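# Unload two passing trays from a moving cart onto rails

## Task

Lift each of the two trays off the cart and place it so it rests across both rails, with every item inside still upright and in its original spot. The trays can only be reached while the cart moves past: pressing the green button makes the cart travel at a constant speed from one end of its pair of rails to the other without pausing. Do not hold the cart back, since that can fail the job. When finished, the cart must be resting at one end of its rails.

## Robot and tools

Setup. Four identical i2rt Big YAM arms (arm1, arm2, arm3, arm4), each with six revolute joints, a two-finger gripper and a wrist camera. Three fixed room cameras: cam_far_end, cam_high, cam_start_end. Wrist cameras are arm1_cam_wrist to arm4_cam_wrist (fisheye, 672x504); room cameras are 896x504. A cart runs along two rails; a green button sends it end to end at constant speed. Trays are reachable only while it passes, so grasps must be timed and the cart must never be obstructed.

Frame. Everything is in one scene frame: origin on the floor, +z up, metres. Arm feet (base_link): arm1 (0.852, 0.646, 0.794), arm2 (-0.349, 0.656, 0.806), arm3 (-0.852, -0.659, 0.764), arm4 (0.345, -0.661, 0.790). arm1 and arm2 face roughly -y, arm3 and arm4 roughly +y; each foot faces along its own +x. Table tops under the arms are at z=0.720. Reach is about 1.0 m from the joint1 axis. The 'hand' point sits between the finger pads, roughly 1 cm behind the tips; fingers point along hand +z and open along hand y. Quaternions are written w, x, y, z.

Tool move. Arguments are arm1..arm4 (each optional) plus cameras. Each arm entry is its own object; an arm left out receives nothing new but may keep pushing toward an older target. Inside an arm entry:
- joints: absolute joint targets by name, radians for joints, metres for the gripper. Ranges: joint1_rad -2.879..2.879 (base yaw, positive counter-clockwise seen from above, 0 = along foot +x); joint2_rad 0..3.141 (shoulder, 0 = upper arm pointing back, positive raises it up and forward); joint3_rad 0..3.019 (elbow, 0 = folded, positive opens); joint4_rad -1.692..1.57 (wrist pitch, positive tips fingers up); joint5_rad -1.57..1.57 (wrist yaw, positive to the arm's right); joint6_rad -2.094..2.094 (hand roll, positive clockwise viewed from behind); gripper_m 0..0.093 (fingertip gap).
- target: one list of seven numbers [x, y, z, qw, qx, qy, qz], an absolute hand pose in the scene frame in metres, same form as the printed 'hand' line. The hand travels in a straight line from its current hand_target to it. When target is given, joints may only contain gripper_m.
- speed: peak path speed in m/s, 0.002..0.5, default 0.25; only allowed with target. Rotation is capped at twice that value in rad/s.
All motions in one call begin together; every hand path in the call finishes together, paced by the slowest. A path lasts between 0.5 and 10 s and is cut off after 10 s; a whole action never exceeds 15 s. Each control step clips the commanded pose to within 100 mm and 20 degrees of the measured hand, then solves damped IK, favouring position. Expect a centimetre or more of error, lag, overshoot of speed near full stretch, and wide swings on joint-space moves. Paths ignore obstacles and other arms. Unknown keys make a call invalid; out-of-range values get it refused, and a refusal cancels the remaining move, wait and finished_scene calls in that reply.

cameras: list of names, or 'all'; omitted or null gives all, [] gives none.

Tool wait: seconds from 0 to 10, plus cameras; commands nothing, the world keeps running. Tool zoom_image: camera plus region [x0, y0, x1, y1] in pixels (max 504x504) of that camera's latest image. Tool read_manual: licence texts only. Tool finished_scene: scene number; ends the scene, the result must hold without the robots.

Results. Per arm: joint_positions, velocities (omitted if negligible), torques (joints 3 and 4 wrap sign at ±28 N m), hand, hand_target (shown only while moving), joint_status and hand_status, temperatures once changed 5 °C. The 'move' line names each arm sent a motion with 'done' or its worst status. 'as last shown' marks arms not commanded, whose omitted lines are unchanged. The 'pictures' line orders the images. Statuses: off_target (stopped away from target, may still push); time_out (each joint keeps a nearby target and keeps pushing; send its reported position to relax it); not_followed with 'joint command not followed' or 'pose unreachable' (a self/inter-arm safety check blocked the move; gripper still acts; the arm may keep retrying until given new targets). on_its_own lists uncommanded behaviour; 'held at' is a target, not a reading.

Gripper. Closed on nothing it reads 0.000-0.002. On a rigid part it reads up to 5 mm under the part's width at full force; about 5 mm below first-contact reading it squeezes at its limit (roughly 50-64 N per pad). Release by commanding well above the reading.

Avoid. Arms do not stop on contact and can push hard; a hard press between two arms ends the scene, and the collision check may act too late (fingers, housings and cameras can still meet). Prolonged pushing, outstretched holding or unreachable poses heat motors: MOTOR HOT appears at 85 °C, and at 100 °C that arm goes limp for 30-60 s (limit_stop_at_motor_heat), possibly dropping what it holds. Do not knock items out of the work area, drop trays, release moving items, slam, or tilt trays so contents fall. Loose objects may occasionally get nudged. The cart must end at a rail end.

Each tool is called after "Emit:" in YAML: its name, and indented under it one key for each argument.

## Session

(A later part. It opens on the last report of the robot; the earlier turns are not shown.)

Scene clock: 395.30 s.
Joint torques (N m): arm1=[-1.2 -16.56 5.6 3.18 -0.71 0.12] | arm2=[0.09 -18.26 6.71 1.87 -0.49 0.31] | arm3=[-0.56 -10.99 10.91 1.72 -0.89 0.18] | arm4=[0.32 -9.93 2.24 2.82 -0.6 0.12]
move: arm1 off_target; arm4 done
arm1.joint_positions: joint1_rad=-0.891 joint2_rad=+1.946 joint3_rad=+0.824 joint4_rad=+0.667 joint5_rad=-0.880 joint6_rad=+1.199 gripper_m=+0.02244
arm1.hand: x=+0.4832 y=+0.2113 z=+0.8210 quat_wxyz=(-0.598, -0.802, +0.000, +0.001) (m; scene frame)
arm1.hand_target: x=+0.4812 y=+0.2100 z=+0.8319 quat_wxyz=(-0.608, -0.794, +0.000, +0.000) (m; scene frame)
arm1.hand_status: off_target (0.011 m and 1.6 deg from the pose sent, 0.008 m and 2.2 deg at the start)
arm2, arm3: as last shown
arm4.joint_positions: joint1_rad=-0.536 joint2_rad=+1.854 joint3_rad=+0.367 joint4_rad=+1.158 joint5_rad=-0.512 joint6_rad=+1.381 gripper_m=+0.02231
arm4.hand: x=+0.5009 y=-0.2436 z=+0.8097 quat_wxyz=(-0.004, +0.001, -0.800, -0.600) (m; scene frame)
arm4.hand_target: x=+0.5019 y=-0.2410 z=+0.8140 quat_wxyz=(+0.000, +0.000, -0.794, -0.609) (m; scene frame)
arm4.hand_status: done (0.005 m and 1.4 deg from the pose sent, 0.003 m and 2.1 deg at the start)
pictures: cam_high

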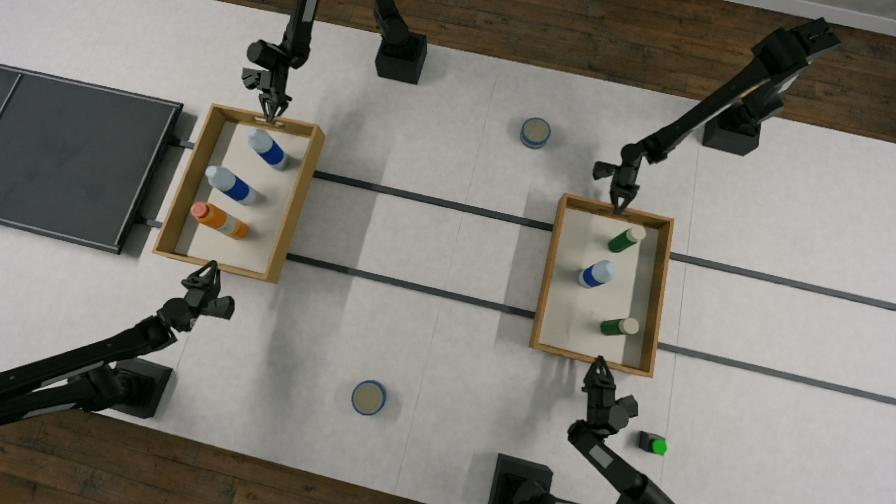

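Emit:
move:
  arm1: {"target": [0.481, 0.211, 0.822, 0.6088, 0.7933, 0.0, 0.0], "speed": 0.02}
  arm4: {"target": [0.502, -0.241, 0.804, 0.0, 0.0, 0.7933, 0.6088], "speed": 0.02}
  arm2: {"target": [-0.660, 0.237, 0.872, 0.6088, 0.7933, 0.0, 0.0], "speed": 0.04}
  arm3: {"target": [-0.638, -0.241, 0.872, 0.0, 0.0, 0.7933, 0.6088], "speed": 0.04}
  cameras: ["arm1_cam_wrist", "arm4_cam_wrist"]

Scene clock: 402.13 s.
Joint torques (N m): arm1=[-0.91 -13.74 5.52 2.85 -0.47 0.07] | arm2=[0.03 -16.44 5.87 2.29 -0.49 0.29] | arm3=[0.5 -12.57 6.54 3.44 -0.74 0.21] | arm4=[0.5 -8.64 2.39 2.3 -0.32 0.01]
move: arm1 done; arm2 off_target; arm3 off_target; arm4 done
arm1.joint_positions: joint1_rad=-0.891 joint2_rad=+1.955 joint3_rad=+0.822 joint4_rad=+0.696 joint5_rad=-0.887 joint6_rad=+1.205 gripper_m=+0.02244
arm1.hand: x=+0.4838 y=+0.2108 z=+0.8203 quat_wxyz=(-0.603, -0.798, -0.004, +0.002) (m; scene frame)
arm1.hand_target: x=+0.4811 y=+0.2110 z=+0.8220 quat_wxyz=(-0.609, -0.794, +0.000, +0.000) (m; scene frame)
arm1.hand_status: done (0.003 m and 1.0 deg from the pose sent, 0.002 m and 1.6 deg at the start)
arm2.joint_positions: joint1_rad=-0.878 joint2_rad=+1.823 joint3_rad=+0.654 joint4_rad=+0.710 joint5_rad=-0.846 joint6_rad=+1.250 gripper_m=+0.02307
arm2.hand: x=-0.6552 y=+0.2405 z=+0.8531 quat_wxyz=(-0.592, -0.806, +0.005, -0.009) (m; scene frame)
arm2.hand_target: x=-0.6597 y=+0.2372 z=+0.8718 quat_wxyz=(-0.608, -0.794, +0.000, +0.000) (m; scene frame)
arm2.hand_status: off_target (0.020 m and 2.6 deg from the pose sent, 0.029 m and 3.0 deg at the start)
arm3.joint_positions: joint1_rad=-0.655 joint2_rad=+1.563 joint3_rad=+0.467 joint4_rad=+0.691 joint5_rad=-0.653 joint6_rad=+1.309 gripper_m=+0.02259
arm3.hand: x=-0.6433 y=-0.2427 z=+0.8552 quat_wxyz=(+0.002, +0.004, -0.807, -0.591) (m; scene frame)
arm3.hand_target: x=-0.6382 y=-0.2411 z=+0.8718 quat_wxyz=(+0.000, +0.001, -0.794, -0.608) (m; scene frame)
arm3.hand_status: off_target (0.018 m and 2.6 deg from the pose sent, 0.035 m and 2.6 deg at the start)
arm4.joint_positions: joint1_rad=-0.538 joint2_rad=+1.884 joint3_rad=+0.367 joint4_rad=+1.215 joint5_rad=-0.518 joint6_rad=+1.391 gripper_m=+0.02231
arm4.hand: x=+0.5011 y=-0.2433 z=+0.8095 quat_wxyz=(-0.004, +0.002, -0.793, -0.609) (m; scene frame)
arm4.hand_target: x=+0.5020 y=-0.2411 z=+0.8041 quat_wxyz=(+0.000, +0.000, -0.793, -0.609) (m; scene frame)
arm4.hand_status: done (0.006 m and 0.5 deg from the pose sent, 0.006 m and 1.4 deg at the start)
pictures: arm1_cam_wrist, arm4_cam_wrist

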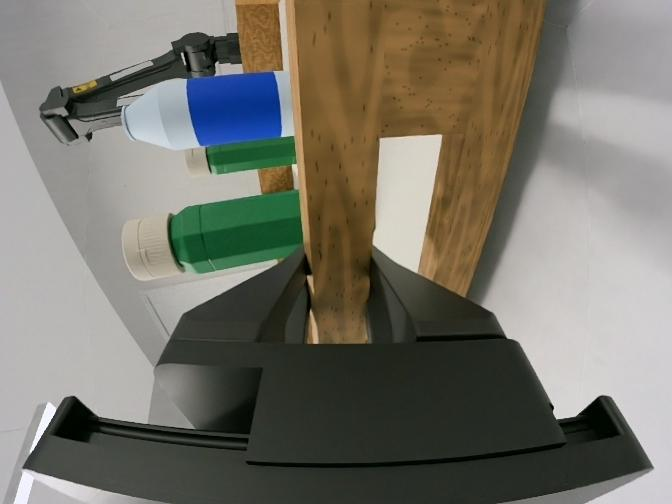

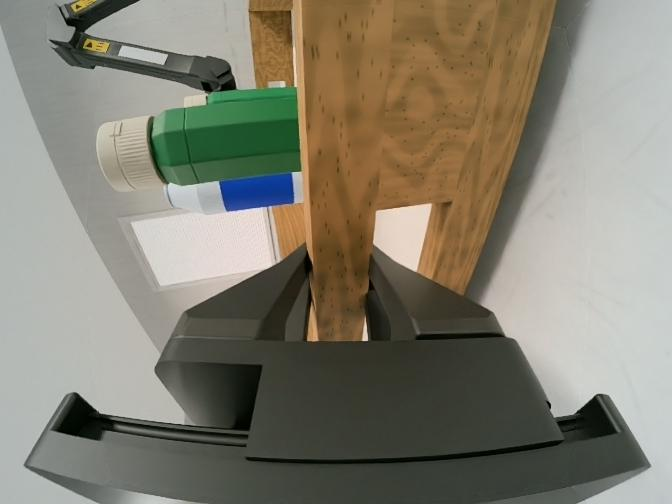

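Emit:
move:
  arm1: {"joints": {"gripper_m": 0.048}}
  arm4: {"joints": {"gripper_m": 0.048}}
  arm2: {"target": [-0.660, 0.237, 0.843, 0.6088, 0.7933, 0.0, 0.0], "speed": 0.03}
  arm3: {"target": [-0.638, -0.241, 0.845, 0.0, 0.0, 0.7933, 0.6088], "speed": 0.03}
  cameras: ["arm1_cam_wrist", "arm4_cam_wrist"]

Emit:
move:
  arm1: {"target": [0.481, 0.335, 0.826, 0.6088, 0.7933, 0.0, 0.0], "speed": 0.07}
  arm4: {"target": [0.502, -0.335, 0.808, 0.0, 0.0, 0.7933, 0.6088], "speed": 0.07}
  arm2: {"target": [-0.660, 0.237, 0.832, 0.6088, 0.7933, 0.0, 0.0], "speed": 0.02}
  arm3: {"target": [-0.638, -0.241, 0.835, 0.0, 0.0, 0.7933, 0.6088], "speed": 0.02}
  cameras: ["arm1_cam_wrist", "arm4_cam_wrist"]

Scene clock: 414.90 s.
Joint torques (N m): arm1=[-1.26 -14.74 5.46 3.12 -0.39 -0.03] | arm2=[0.09 -16.44 5.31 2.32 -0.47 0.25] | arm3=[0.5 -13.04 5.33 3.28 -0.74 0.2] | arm4=[0.38 -9.11 2.3 2.25 -0.21 0.01]
move: arm1 done; arm2 off_target; arm3 off_target; arm4 done
arm1.joint_positions: joint1_rad=-0.891 joint2_rad=+1.956 joint3_rad=+0.822 joint4_rad=+0.696 joint5_rad=-0.893 joint6_rad=+1.216 gripper_m=+0.04793
arm1.joint_status: all done
arm1.hand: x=+0.4848 y=+0.2108 z=+0.8205 quat_wxyz=(-0.604, -0.797, -0.001, -0.003) (m; scene frame)
arm2.joint_positions: joint1_rad=-0.878 joint2_rad=+1.912 joint3_rad=+0.654 joint4_rad=+0.804 joint5_rad=-0.846 joint6_rad=+1.252 gripper_m=+0.02307
arm2.hand: x=-0.6546 y=+0.2414 z=+0.8261 quat_wxyz=(-0.593, -0.805, +0.005, -0.008) (m; scene frame)
arm2.hand_target: x=-0.6598 y=+0.2372 z=+0.8428 quat_wxyz=(-0.608, -0.794, +0.000, +0.000) (m; scene frame)
arm2.hand_status: off_target (0.018 m and 2.5 deg from the pose sent, 0.012 m and 2.6 deg at the start)
arm3.joint_positions: joint1_rad=-0.655 joint2_rad=+1.669 joint3_rad=+0.461 joint4_rad=+0.804 joint5_rad=-0.653 joint6_rad=+1.309 gripper_m=+0.02259
arm3.hand: x=-0.6428 y=-0.2417 z=+0.8294 quat_wxyz=(+0.002, +0.004, -0.806, -0.592) (m; scene frame)
arm3.hand_target: x=-0.6381 y=-0.2410 z=+0.8447 quat_wxyz=(+0.000, +0.001, -0.794, -0.608) (m; scene frame)
arm3.hand_status: off_target (0.016 m and 2.5 deg from the pose sent, 0.012 m and 2.6 deg at the start)
arm4.joint_positions: joint1_rad=-0.538 joint2_rad=+1.890 joint3_rad=+0.368 joint4_rad=+1.215 joint5_rad=-0.521 joint6_rad=+1.392 gripper_m=+0.04794
arm4.joint_status: all done
arm4.hand: x=+0.5003 y=-0.2437 z=+0.8075 quat_wxyz=(-0.002, +0.002, -0.794, -0.608) (m; scene frame)
pictures: arm1_cam_wrist, arm4_cam_wrist

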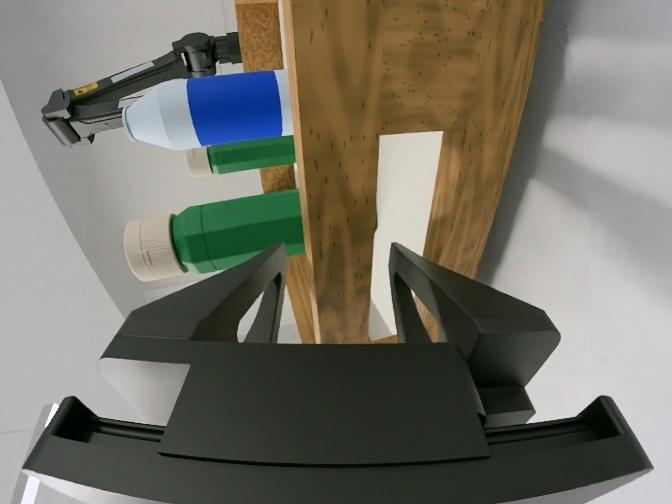

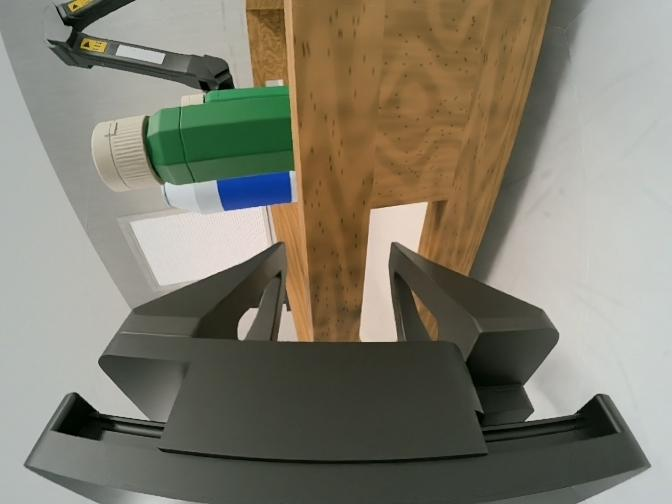

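Scene clock: 417.37 s.
Joint torques (N m): arm1=[-1.79 -13.98 4.52 1.36 -0.38 -0.26] | arm2=[0.09 -16.26 5.24 2.3 -0.45 0.23] | arm3=[0.73 -12.63 4.96 3.44 -0.75 0.16] | arm4=[0.09 -8.94 -0.47 2.52 -0.3 -0.22]
move: arm1 done; arm2 off_target; arm3 off_target; arm4 done
arm1.joint_positions: joint1_rad=-1.144 joint2_rad=+1.864 joint3_rad=+0.670 joint4_rad=+0.573 joint5_rad=-1.115 joint6_rad=+1.005 gripper_m=+0.04795
arm1.hand: x=+0.4830 y=+0.3328 z=+0.8196 quat_wxyz=(-0.608, -0.794, +0.004, -0.006) (m; scene frame)
arm1.hand_target: x=+0.4810 y=+0.3350 z=+0.8259 quat_wxyz=(-0.609, -0.793, +0.000, +0.000) (m; scene frame)
arm1.hand_status: done (0.007 m and 0.9 deg from the pose sent, 0.124 m and 0.9 deg at the start)
arm2.joint_positions: joint1_rad=-0.878 joint2_rad=+1.944 joint3_rad=+0.654 joint4_rad=+0.838 joint5_rad=-0.846 joint6_rad=+1.255 gripper_m=+0.02307
arm2.hand: x=-0.6540 y=+0.2420 z=+0.8169 quat_wxyz=(-0.594, -0.804, +0.005, -0.008) (m; scene frame)
arm2.hand_target: x=-0.6598 y=+0.2372 z=+0.8320 quat_wxyz=(-0.609, -0.794, +0.000, +0.000) (m; scene frame)
arm2.hand_status: off_target (0.017 m and 2.4 deg from the pose sent, 0.009 m and 2.5 deg at the start)
arm3.joint_positions: joint1_rad=-0.655 joint2_rad=+1.707 joint3_rad=+0.461 joint4_rad=+0.844 joint5_rad=-0.653 joint6_rad=+1.309 gripper_m=+0.02259
arm3.hand: x=-0.6425 y=-0.2412 z=+0.8207 quat_wxyz=(+0.001, +0.004, -0.806, -0.592) (m; scene frame)
arm3.hand_target: x=-0.6381 y=-0.2410 z=+0.8347 quat_wxyz=(+0.000, +0.000, -0.794, -0.608) (m; scene frame)
arm3.hand_status: off_target (0.015 m and 2.4 deg from the pose sent, 0.007 m and 2.5 deg at the start)
arm4.joint_positions: joint1_rad=-0.754 joint2_rad=+1.890 joint3_rad=+0.186 joint4_rad=+1.325 joint5_rad=-0.731 joint6_rad=+1.325 gripper_m=+0.04794
arm4.hand: x=+0.4999 y=-0.3344 z=+0.8030 quat_wxyz=(+0.012, -0.009, -0.798, -0.602) (m; scene frame)
arm4.hand_target: x=+0.5019 y=-0.3350 z=+0.8080 quat_wxyz=(+0.000, +0.000, -0.793, -0.609) (m; scene frame)
arm4.hand_status: done (0.005 m and 1.9 deg from the pose sent, 0.091 m and 0.3 deg at the start)
pictures: arm1_cam_wrist, arm4_cam_wrist

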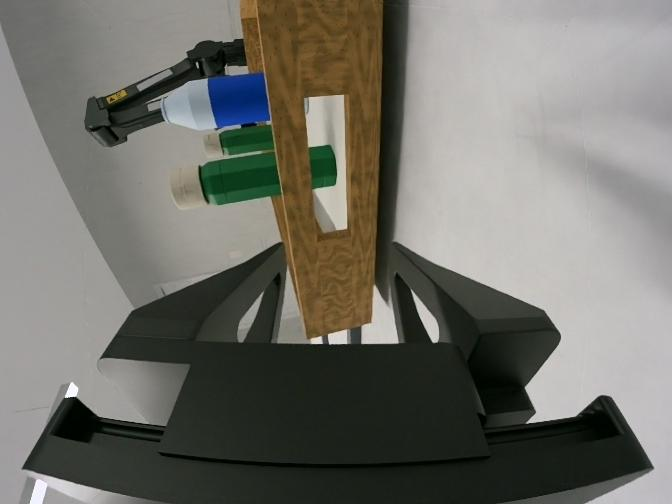

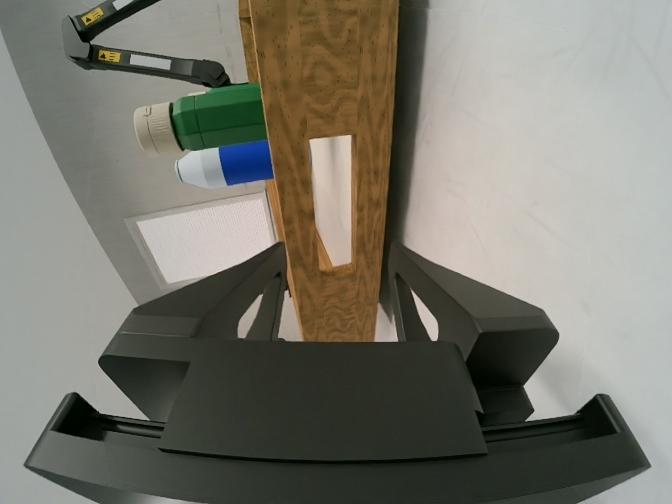

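Emit:
move:
  arm1: {"target": [0.481, 0.38, 0.93, 0.6088, 0.7933, 0.0, 0.0], "speed": 0.1}
  arm4: {"target": [0.502, -0.37, 0.93, 0.0, 0.0, 0.7933, 0.6088], "speed": 0.1}
  arm2: {"target": [-0.660, 0.238, 0.823, 0.6088, 0.7933, 0.0, 0.0], "speed": 0.02}
  arm3: {"target": [-0.638, -0.241, 0.827, 0.0, 0.0, 0.7933, 0.6088], "speed": 0.02}
  cameras: []

Emit:
move:
  arm2: {"target": [-0.660, 0.239, 0.814, 0.6088, 0.7933, 0.0, 0.0], "speed": 0.02}
  arm3: {"target": [-0.638, -0.241, 0.819, 0.0, 0.0, 0.7933, 0.6088], "speed": 0.02}
  cameras: ["arm2_cam_wrist", "arm3_cam_wrist", "cam_high"]

Scene clock: 425.07 s.
Joint torques (N m): arm1=[-1.49 -11.69 9.69 0.95 -0.46 -0.31] | arm2=[0.21 -16.03 5.12 2.22 -0.48 0.22] | arm3=[0.79 -12.98 4.53 3.38 -0.77 0.19] | arm4=[-0.03 -2.49 10.35 1.05 -0.33 -0.21]
move: arm1 off_target; arm2 off_target; arm3 off_target; arm4 off_target
arm1.joint_positions: joint1_rad=-1.252 joint2_rad=+1.514 joint3_rad=+0.663 joint4_rad=+0.040 joint5_rad=-1.200 joint6_rad=+0.826 gripper_m=+0.04795
arm1.hand: x=+0.4952 y=+0.3800 z=+0.9153 quat_wxyz=(-0.605, -0.796, +0.011, -0.017) (m; scene frame)
arm1.hand_target: x=+0.4814 y=+0.3802 z=+0.9301 quat_wxyz=(-0.609, -0.793, +0.000, +0.000) (m; scene frame)
arm1.hand_status: off_target (0.020 m and 2.4 deg from the pose sent, 0.120 m and 0.9 deg at the start)
arm2.joint_positions: joint1_rad=-0.878 joint2_rad=+1.967 joint3_rad=+0.654 joint4_rad=+0.869 joint5_rad=-0.846 joint6_rad=+1.255 gripper_m=+0.02307
arm2.hand: x=-0.6538 y=+0.2423 z=+0.8109 quat_wxyz=(-0.596, -0.803, +0.003, -0.006) (m; scene frame)
arm2.hand_target: x=-0.6598 y=+0.2381 z=+0.8230 quat_wxyz=(-0.609, -0.794, +0.000, +0.000) (m; scene frame)
arm2.hand_status: off_target (0.014 m and 2.0 deg from the pose sent, 0.009 m and 2.4 deg at the start)
arm3.joint_positions: joint1_rad=-0.655 joint2_rad=+1.737 joint3_rad=+0.461 joint4_rad=+0.877 joint5_rad=-0.653 joint6_rad=+1.314 gripper_m=+0.02259
arm3.hand: x=-0.6424 y=-0.2409 z=+0.8140 quat_wxyz=(+0.002, +0.003, -0.805, -0.593) (m; scene frame)
arm3.hand_target: x=-0.6381 y=-0.2410 z=+0.8268 quat_wxyz=(+0.000, +0.001, -0.794, -0.608) (m; scene frame)
arm3.hand_status: off_target (0.014 m and 2.3 deg from the pose sent, 0.008 m and 2.4 deg at the start)
arm4.joint_positions: joint1_rad=-0.870 joint2_rad=+0.917 joint3_rad=+0.143 joint4_rad=+0.351 joint5_rad=-0.840 joint6_rad=+1.265 gripper_m=+0.04794
arm4.hand: x=+0.4902 y=-0.3772 z=+0.9154 quat_wxyz=(+0.014, -0.010, -0.798, -0.603) (m; scene frame)
arm4.hand_target: x=+0.5016 y=-0.3707 z=+0.9303 quat_wxyz=(+0.000, +0.000, -0.793, -0.609) (m; scene frame)
arm4.hand_status: off_target (0.020 m and 2.1 deg from the pose sent, 0.132 m and 1.9 deg at the start)
pictures: none

Scene clock: 426.03 s.
Joint torques (N m): arm1=[-1.32 -10.99 9.62 1.14 -0.49 -0.26] | arm2=[-0.32 -14.62 5.18 2.04 -0.36 0.21] | arm3=[0.26 -12.4 4.59 3.4 -0.58 0.04] | arm4=[-0.21 -2.32 10.35 1.02 -0.33 -0.2]
move: arm2 done; arm3 done
arm1.joint_positions: joint1_rad=-1.252 joint2_rad=+1.514 joint3_rad=+0.663 joint4_rad=+0.039 joint5_rad=-1.200 joint6_rad=+0.826 gripper_m=+0.04795
arm1.hand: x=+0.4952 y=+0.3801 z=+0.9153 quat_wxyz=(-0.605, -0.796, +0.011, -0.017) (m; scene frame)
arm2.joint_positions: joint1_rad=-0.878 joint2_rad=+1.981 joint3_rad=+0.654 joint4_rad=+0.898 joint5_rad=-0.851 joint6_rad=+1.256 gripper_m=+0.02307
arm2.hand: x=-0.6534 y=+0.2419 z=+0.8096 quat_wxyz=(-0.600, -0.800, -0.001, -0.003) (m; scene frame)
arm2.hand_target: x=-0.6599 y=+0.2391 z=+0.8140 quat_wxyz=(-0.609, -0.794, +0.000, +0.000) (m; scene frame)
arm2.hand_status: done (0.008 m and 1.3 deg from the pose sent, 0.008 m and 2.0 deg at the start)
arm3.joint_positions: joint1_rad=-0.655 joint2_rad=+1.756 joint3_rad=+0.459 joint4_rad=+0.915 joint5_rad=-0.657 joint6_rad=+1.324 gripper_m=+0.02259
arm3.hand: x=-0.6428 y=-0.2404 z=+0.8125 quat_wxyz=(+0.002, +0.003, -0.801, -0.599) (m; scene frame)
arm3.hand_target: x=-0.6381 y=-0.2410 z=+0.8189 quat_wxyz=(+0.000, +0.000, -0.794, -0.608) (m; scene frame)
arm3.hand_status: done (0.008 m and 1.5 deg from the pose sent, 0.007 m and 2.3 deg at the start)
arm4: as last shown
pictures: arm2_cam_wrist, arm3_cam_wrist, cam_high

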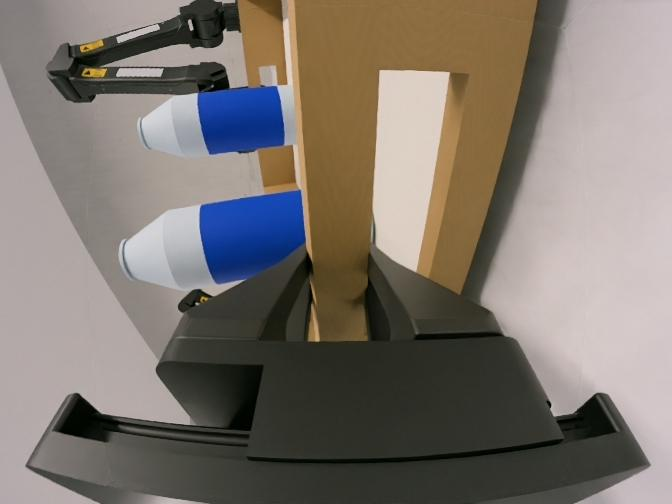

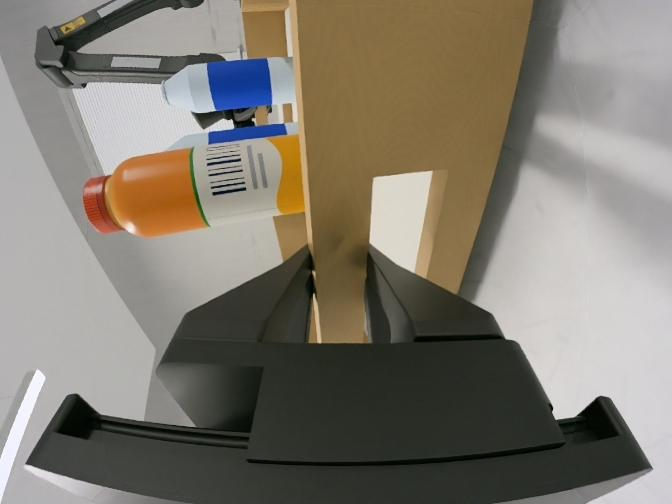

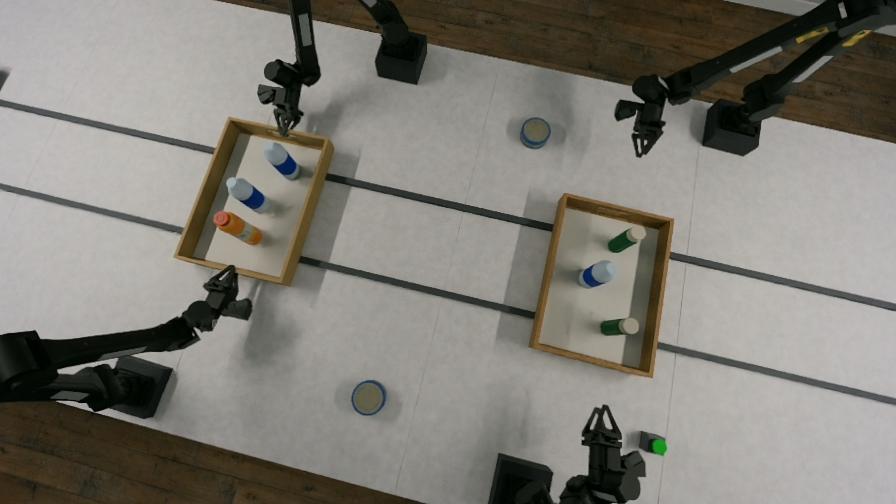

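Emit:
move:
  arm2: {"target": [-0.660, 0.240, 0.807, 0.6088, 0.7933, 0.0, 0.0], "speed": 0.02}
  arm3: {"target": [-0.640, -0.241, 0.812, 0.0, 0.0, 0.7933, 0.6088], "speed": 0.02}
  cameras: ["cam_start_end"]

Scene clock: 430.23 s.
Joint torques (N m): arm1=[-2.43 -11.63 9.72 1.35 -0.53 -0.27] | arm2=[-0.44 -13.8 5.29 1.96 -0.15 0.12] | arm3=[1.03 -11.58 4.45 3 -0.31 0] | arm4=[-0.09 -2.32 10.33 1.05 -0.34 -0.21]
move: arm2 done; arm3 done
arm1, arm4: as last shown
arm2.joint_positions: joint1_rad=-0.878 joint2_rad=+1.992 joint3_rad=+0.654 joint4_rad=+0.924 joint5_rad=-0.858 joint6_rad=+1.263 gripper_m=+0.02307
arm2.hand: x=-0.6527 y=+0.2414 z=+0.8093 quat_wxyz=(-0.605, -0.796, -0.004, -0.003) (m; scene frame)
arm2.hand_target: x=-0.6599 y=+0.2401 z=+0.8070 quat_wxyz=(-0.609, -0.793, +0.000, +0.000) (m; scene frame)
arm2.hand_status: done (0.008 m and 0.8 deg from the pose sent, 0.007 m and 1.3 deg at the start)
arm3.joint_positions: joint1_rad=-0.655 joint2_rad=+1.772 joint3_rad=+0.456 joint4_rad=+0.953 joint5_rad=-0.658 joint6_rad=+1.333 gripper_m=+0.02259
arm3.hand: x=-0.6430 y=-0.2404 z=+0.8122 quat_wxyz=(+0.000, +0.004, -0.796, -0.605) (m; scene frame)
arm3.hand_target: x=-0.6400 y=-0.2410 z=+0.8121 quat_wxyz=(+0.000, +0.000, -0.793, -0.609) (m; scene frame)
arm3.hand_status: done (0.003 m and 0.7 deg from the pose sent, 0.003 m and 1.5 deg at the start)
arm4.joint_positions: joint1_rad=-0.870 joint2_rad=+0.917 joint3_rad=+0.143 joint4_rad=+0.350 joint5_rad=-0.840 joint6_rad=+1.265 gripper_m=+0.04794
arm4.hand: x=+0.4902 y=-0.3772 z=+0.9154 quat_wxyz=(+0.014, -0.010, -0.798, -0.602) (m; scene frame)
pictures: cam_start_end

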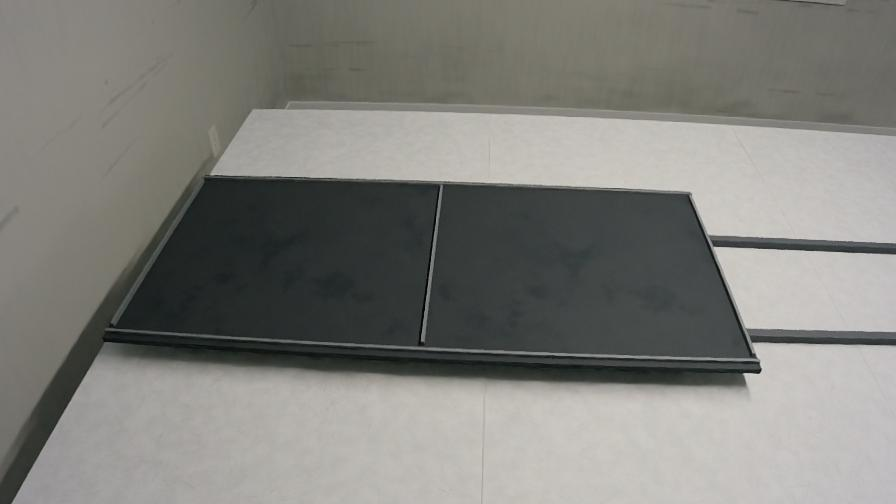

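Emit:
move:
  arm2: {"joints": {"gripper_m": 0.048}}
  arm3: {"joints": {"gripper_m": 0.048}}
  cameras: ["arm2_cam_wrist", "arm3_cam_wrist"]

Emit:
move:
  arm2: {"target": [-0.660, 0.335, 0.811, 0.6088, 0.7933, 0.0, 0.0], "speed": 0.07}
  arm3: {"target": [-0.640, -0.335, 0.815, 0.0, 0.0, 0.7933, 0.6088], "speed": 0.07}
  cameras: ["arm2_cam_wrist", "arm3_cam_wrist"]

Emit:
move:
  arm2: {"target": [-0.660, 0.38, 0.92, 0.6088, 0.7933, 0.0, 0.0], "speed": 0.1}
  arm3: {"target": [-0.640, -0.37, 0.92, 0.0, 0.0, 0.7933, 0.6088], "speed": 0.1}
  cameras: ["arm2_cam_wrist", "arm3_cam_wrist", "cam_high", "cam_start_end"]

Scene clock: 444.97 s.
Joint torques (N m): arm1=[-0.79 -11.28 9.63 1.02 -0.5 -0.28] | arm2=[-0.73 -13.92 5.2 1.88 -0.14 0.08] | arm3=[0.03 -11.4 4.37 2.78 -0.3 0.02] | arm4=[-0.15 -2.49 10.35 1.05 -0.33 -0.22]
move: arm2 done; arm3 done
arm1, arm4: as last shown
arm2.joint_positions: joint1_rad=-0.878 joint2_rad=+1.995 joint3_rad=+0.654 joint4_rad=+0.924 joint5_rad=-0.858 joint6_rad=+1.266 gripper_m=+0.04795
arm2.joint_status: all done
arm2.hand: x=-0.6524 y=+0.2416 z=+0.8078 quat_wxyz=(-0.604, -0.797, -0.002, -0.005) (m; scene frame)
arm3.joint_positions: joint1_rad=-0.655 joint2_rad=+1.772 joint3_rad=+0.456 joint4_rad=+0.958 joint5_rad=-0.661 joint6_rad=+1.334 gripper_m=+0.04791
arm3.joint_status: all done
arm3.hand: x=-0.6431 y=-0.2401 z=+0.8131 quat_wxyz=(+0.000, +0.005, -0.795, -0.606) (m; scene frame)
pictures: arm2_cam_wrist, arm3_cam_wrist

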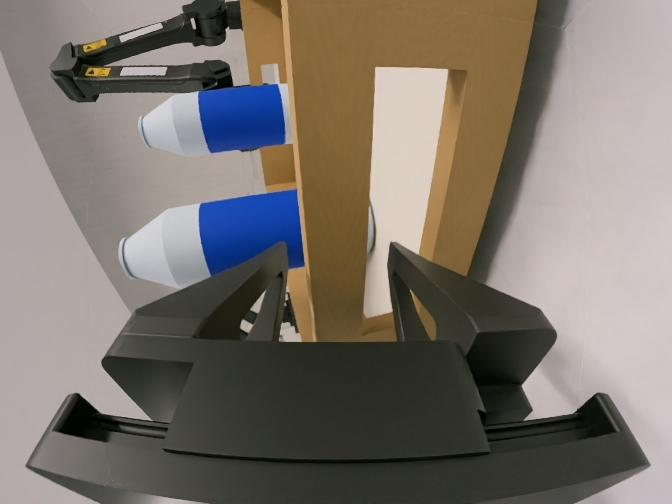

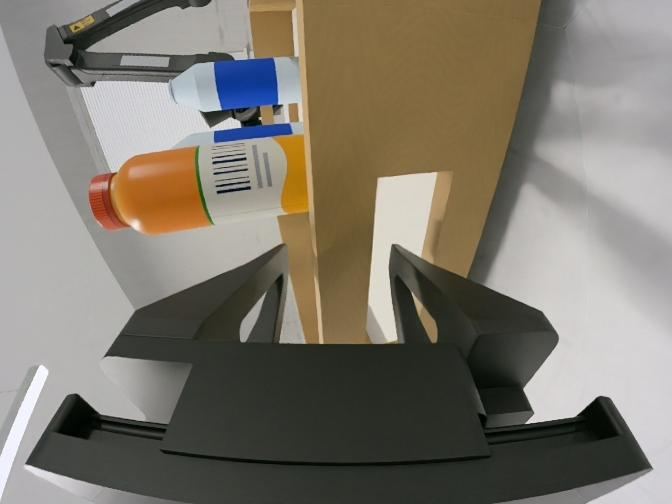

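Scene clock: 447.03 s.
Joint torques (N m): arm1=[-1.49 -11.16 9.62 1.17 -0.52 -0.23] | arm2=[-0.62 -14.92 3.06 0.61 -0.33 -0.1] | arm3=[0.73 -10.05 3.52 1.52 -0.39 -0.21] | arm4=[-0.15 -2.49 10.37 1.05 -0.33 -0.21]
move: arm2 done; arm3 done
arm1, arm4: as last shown
arm2.joint_positions: joint1_rad=-1.086 joint2_rad=+1.950 joint3_rad=+0.533 joint4_rad=+0.876 joint5_rad=-1.047 joint6_rad=+1.119 gripper_m=+0.04796
arm2.hand: x=-0.6552 y=+0.3316 z=+0.8052 quat_wxyz=(-0.607, -0.794, +0.001, -0.008) (m; scene frame)
arm2.hand_target: x=-0.6599 y=+0.3350 z=+0.8109 quat_wxyz=(-0.609, -0.793, +0.000, +0.000) (m; scene frame)
arm2.hand_status: done (0.008 m and 1.0 deg from the pose sent, 0.094 m and 0.9 deg at the start)
arm3.joint_positions: joint1_rad=-0.883 joint2_rad=+1.675 joint3_rad=+0.288 joint4_rad=+0.958 joint5_rad=-0.872 joint6_rad=+1.235 gripper_m=+0.04791
arm3.hand: x=-0.6413 y=-0.3324 z=+0.8150 quat_wxyz=(+0.003, +0.000, -0.792, -0.610) (m; scene frame)
arm3.hand_target: x=-0.6399 y=-0.3349 z=+0.8150 quat_wxyz=(+0.000, +0.000, -0.793, -0.609) (m; scene frame)
arm3.hand_status: done (0.003 m and 0.4 deg from the pose sent, 0.095 m and 0.7 deg at the start)
pictures: arm2_cam_wrist, arm3_cam_wrist

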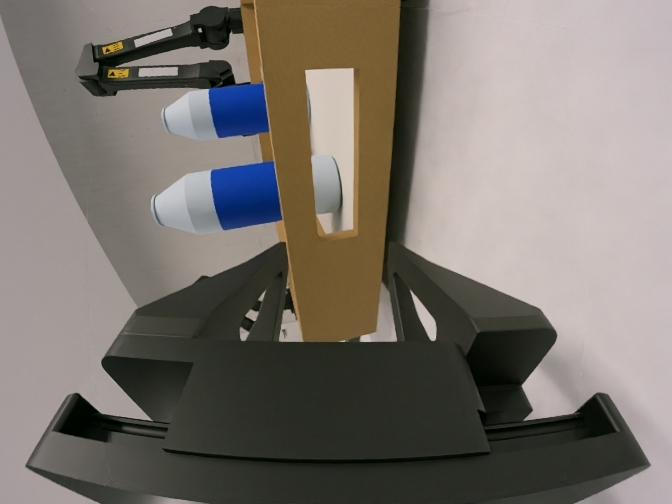

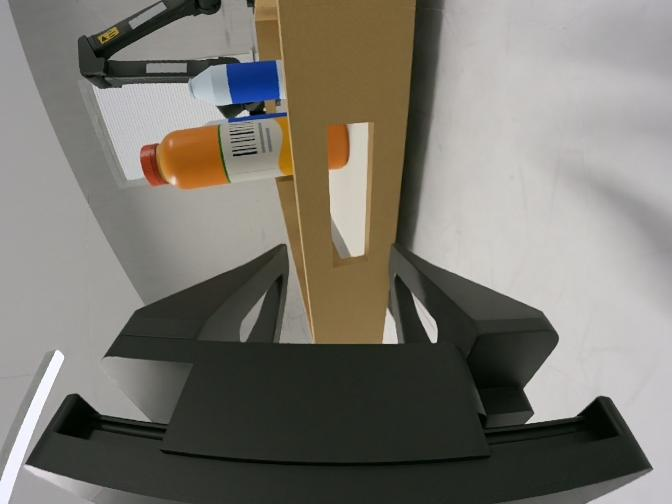

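Scene clock: 448.97 s.
Joint torques (N m): arm1=[-1.67 -11.4 9.77 1.17 -0.52 -0.26] | arm2=[-1.03 -10.64 8.28 0.51 -0.43 -0.09] | arm3=[-0.5 -4.54 11.33 1.57 -0.46 -0.17] | arm4=[-0.15 -2.49 10.33 1.01 -0.33 -0.22]
move: arm2 off_target; arm3 off_target
arm1, arm4: as last shown
arm2.joint_positions: joint1_rad=-1.208 joint2_rad=+1.481 joint3_rad=+0.502 joint4_rad=+0.292 joint5_rad=-1.150 joint6_rad=+0.962 gripper_m=+0.04796
arm2.hand: x=-0.6503 y=+0.3773 z=+0.9136 quat_wxyz=(-0.607, -0.795, +0.001, -0.011) (m; scene frame)
arm2.hand_target: x=-0.6598 y=+0.3800 z=+0.9200 quat_wxyz=(-0.609, -0.793, +0.000, +0.000) (m; scene frame)
arm2.hand_status: off_target (0.012 m and 1.3 deg from the pose sent, 0.125 m and 1.0 deg at the start)
arm3.joint_positions: joint1_rad=-0.990 joint2_rad=+1.070 joint3_rad=+0.288 joint4_rad=+0.260 joint5_rad=-0.970 joint6_rad=+1.153 gripper_m=+0.04791
arm3.hand: x=-0.6531 y=-0.3740 z=+0.9074 quat_wxyz=(+0.014, -0.007, -0.797, -0.604) (m; scene frame)
arm3.hand_target: x=-0.6405 y=-0.3704 z=+0.9201 quat_wxyz=(+0.000, +0.000, -0.793, -0.609) (m; scene frame)
arm3.hand_status: off_target (0.019 m and 1.9 deg from the pose sent, 0.112 m and 0.4 deg at the start)
pictures: arm2_cam_wrist, arm3_cam_wrist, cam_high, cam_start_end

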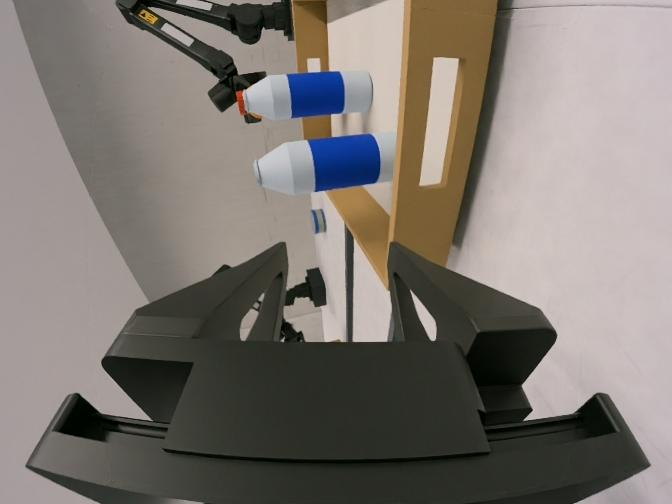

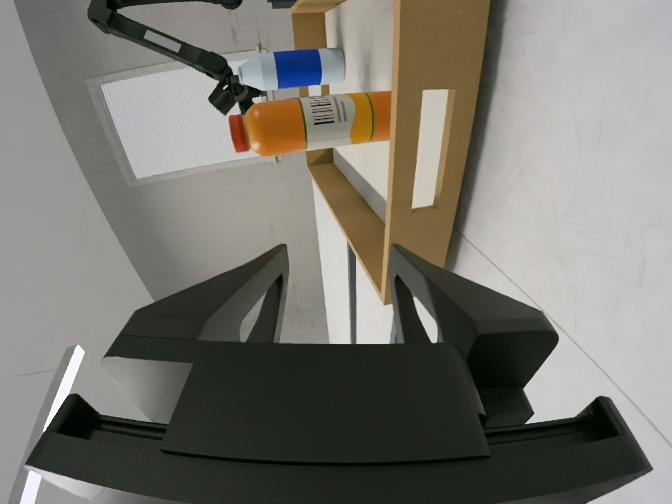

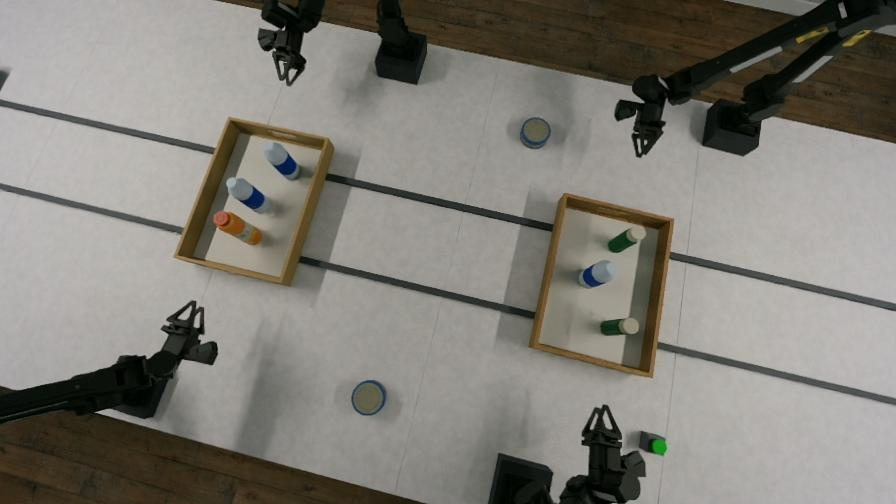

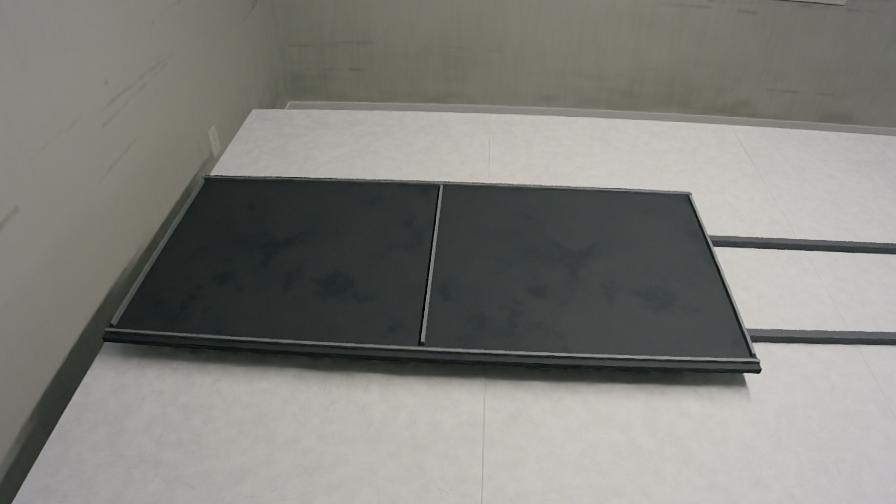

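Both trays are on both rails, their contents are still standing, and the cart is at its start end.

Emit:
finished_scene:
  scene: 2

The scene is finished: the task was done.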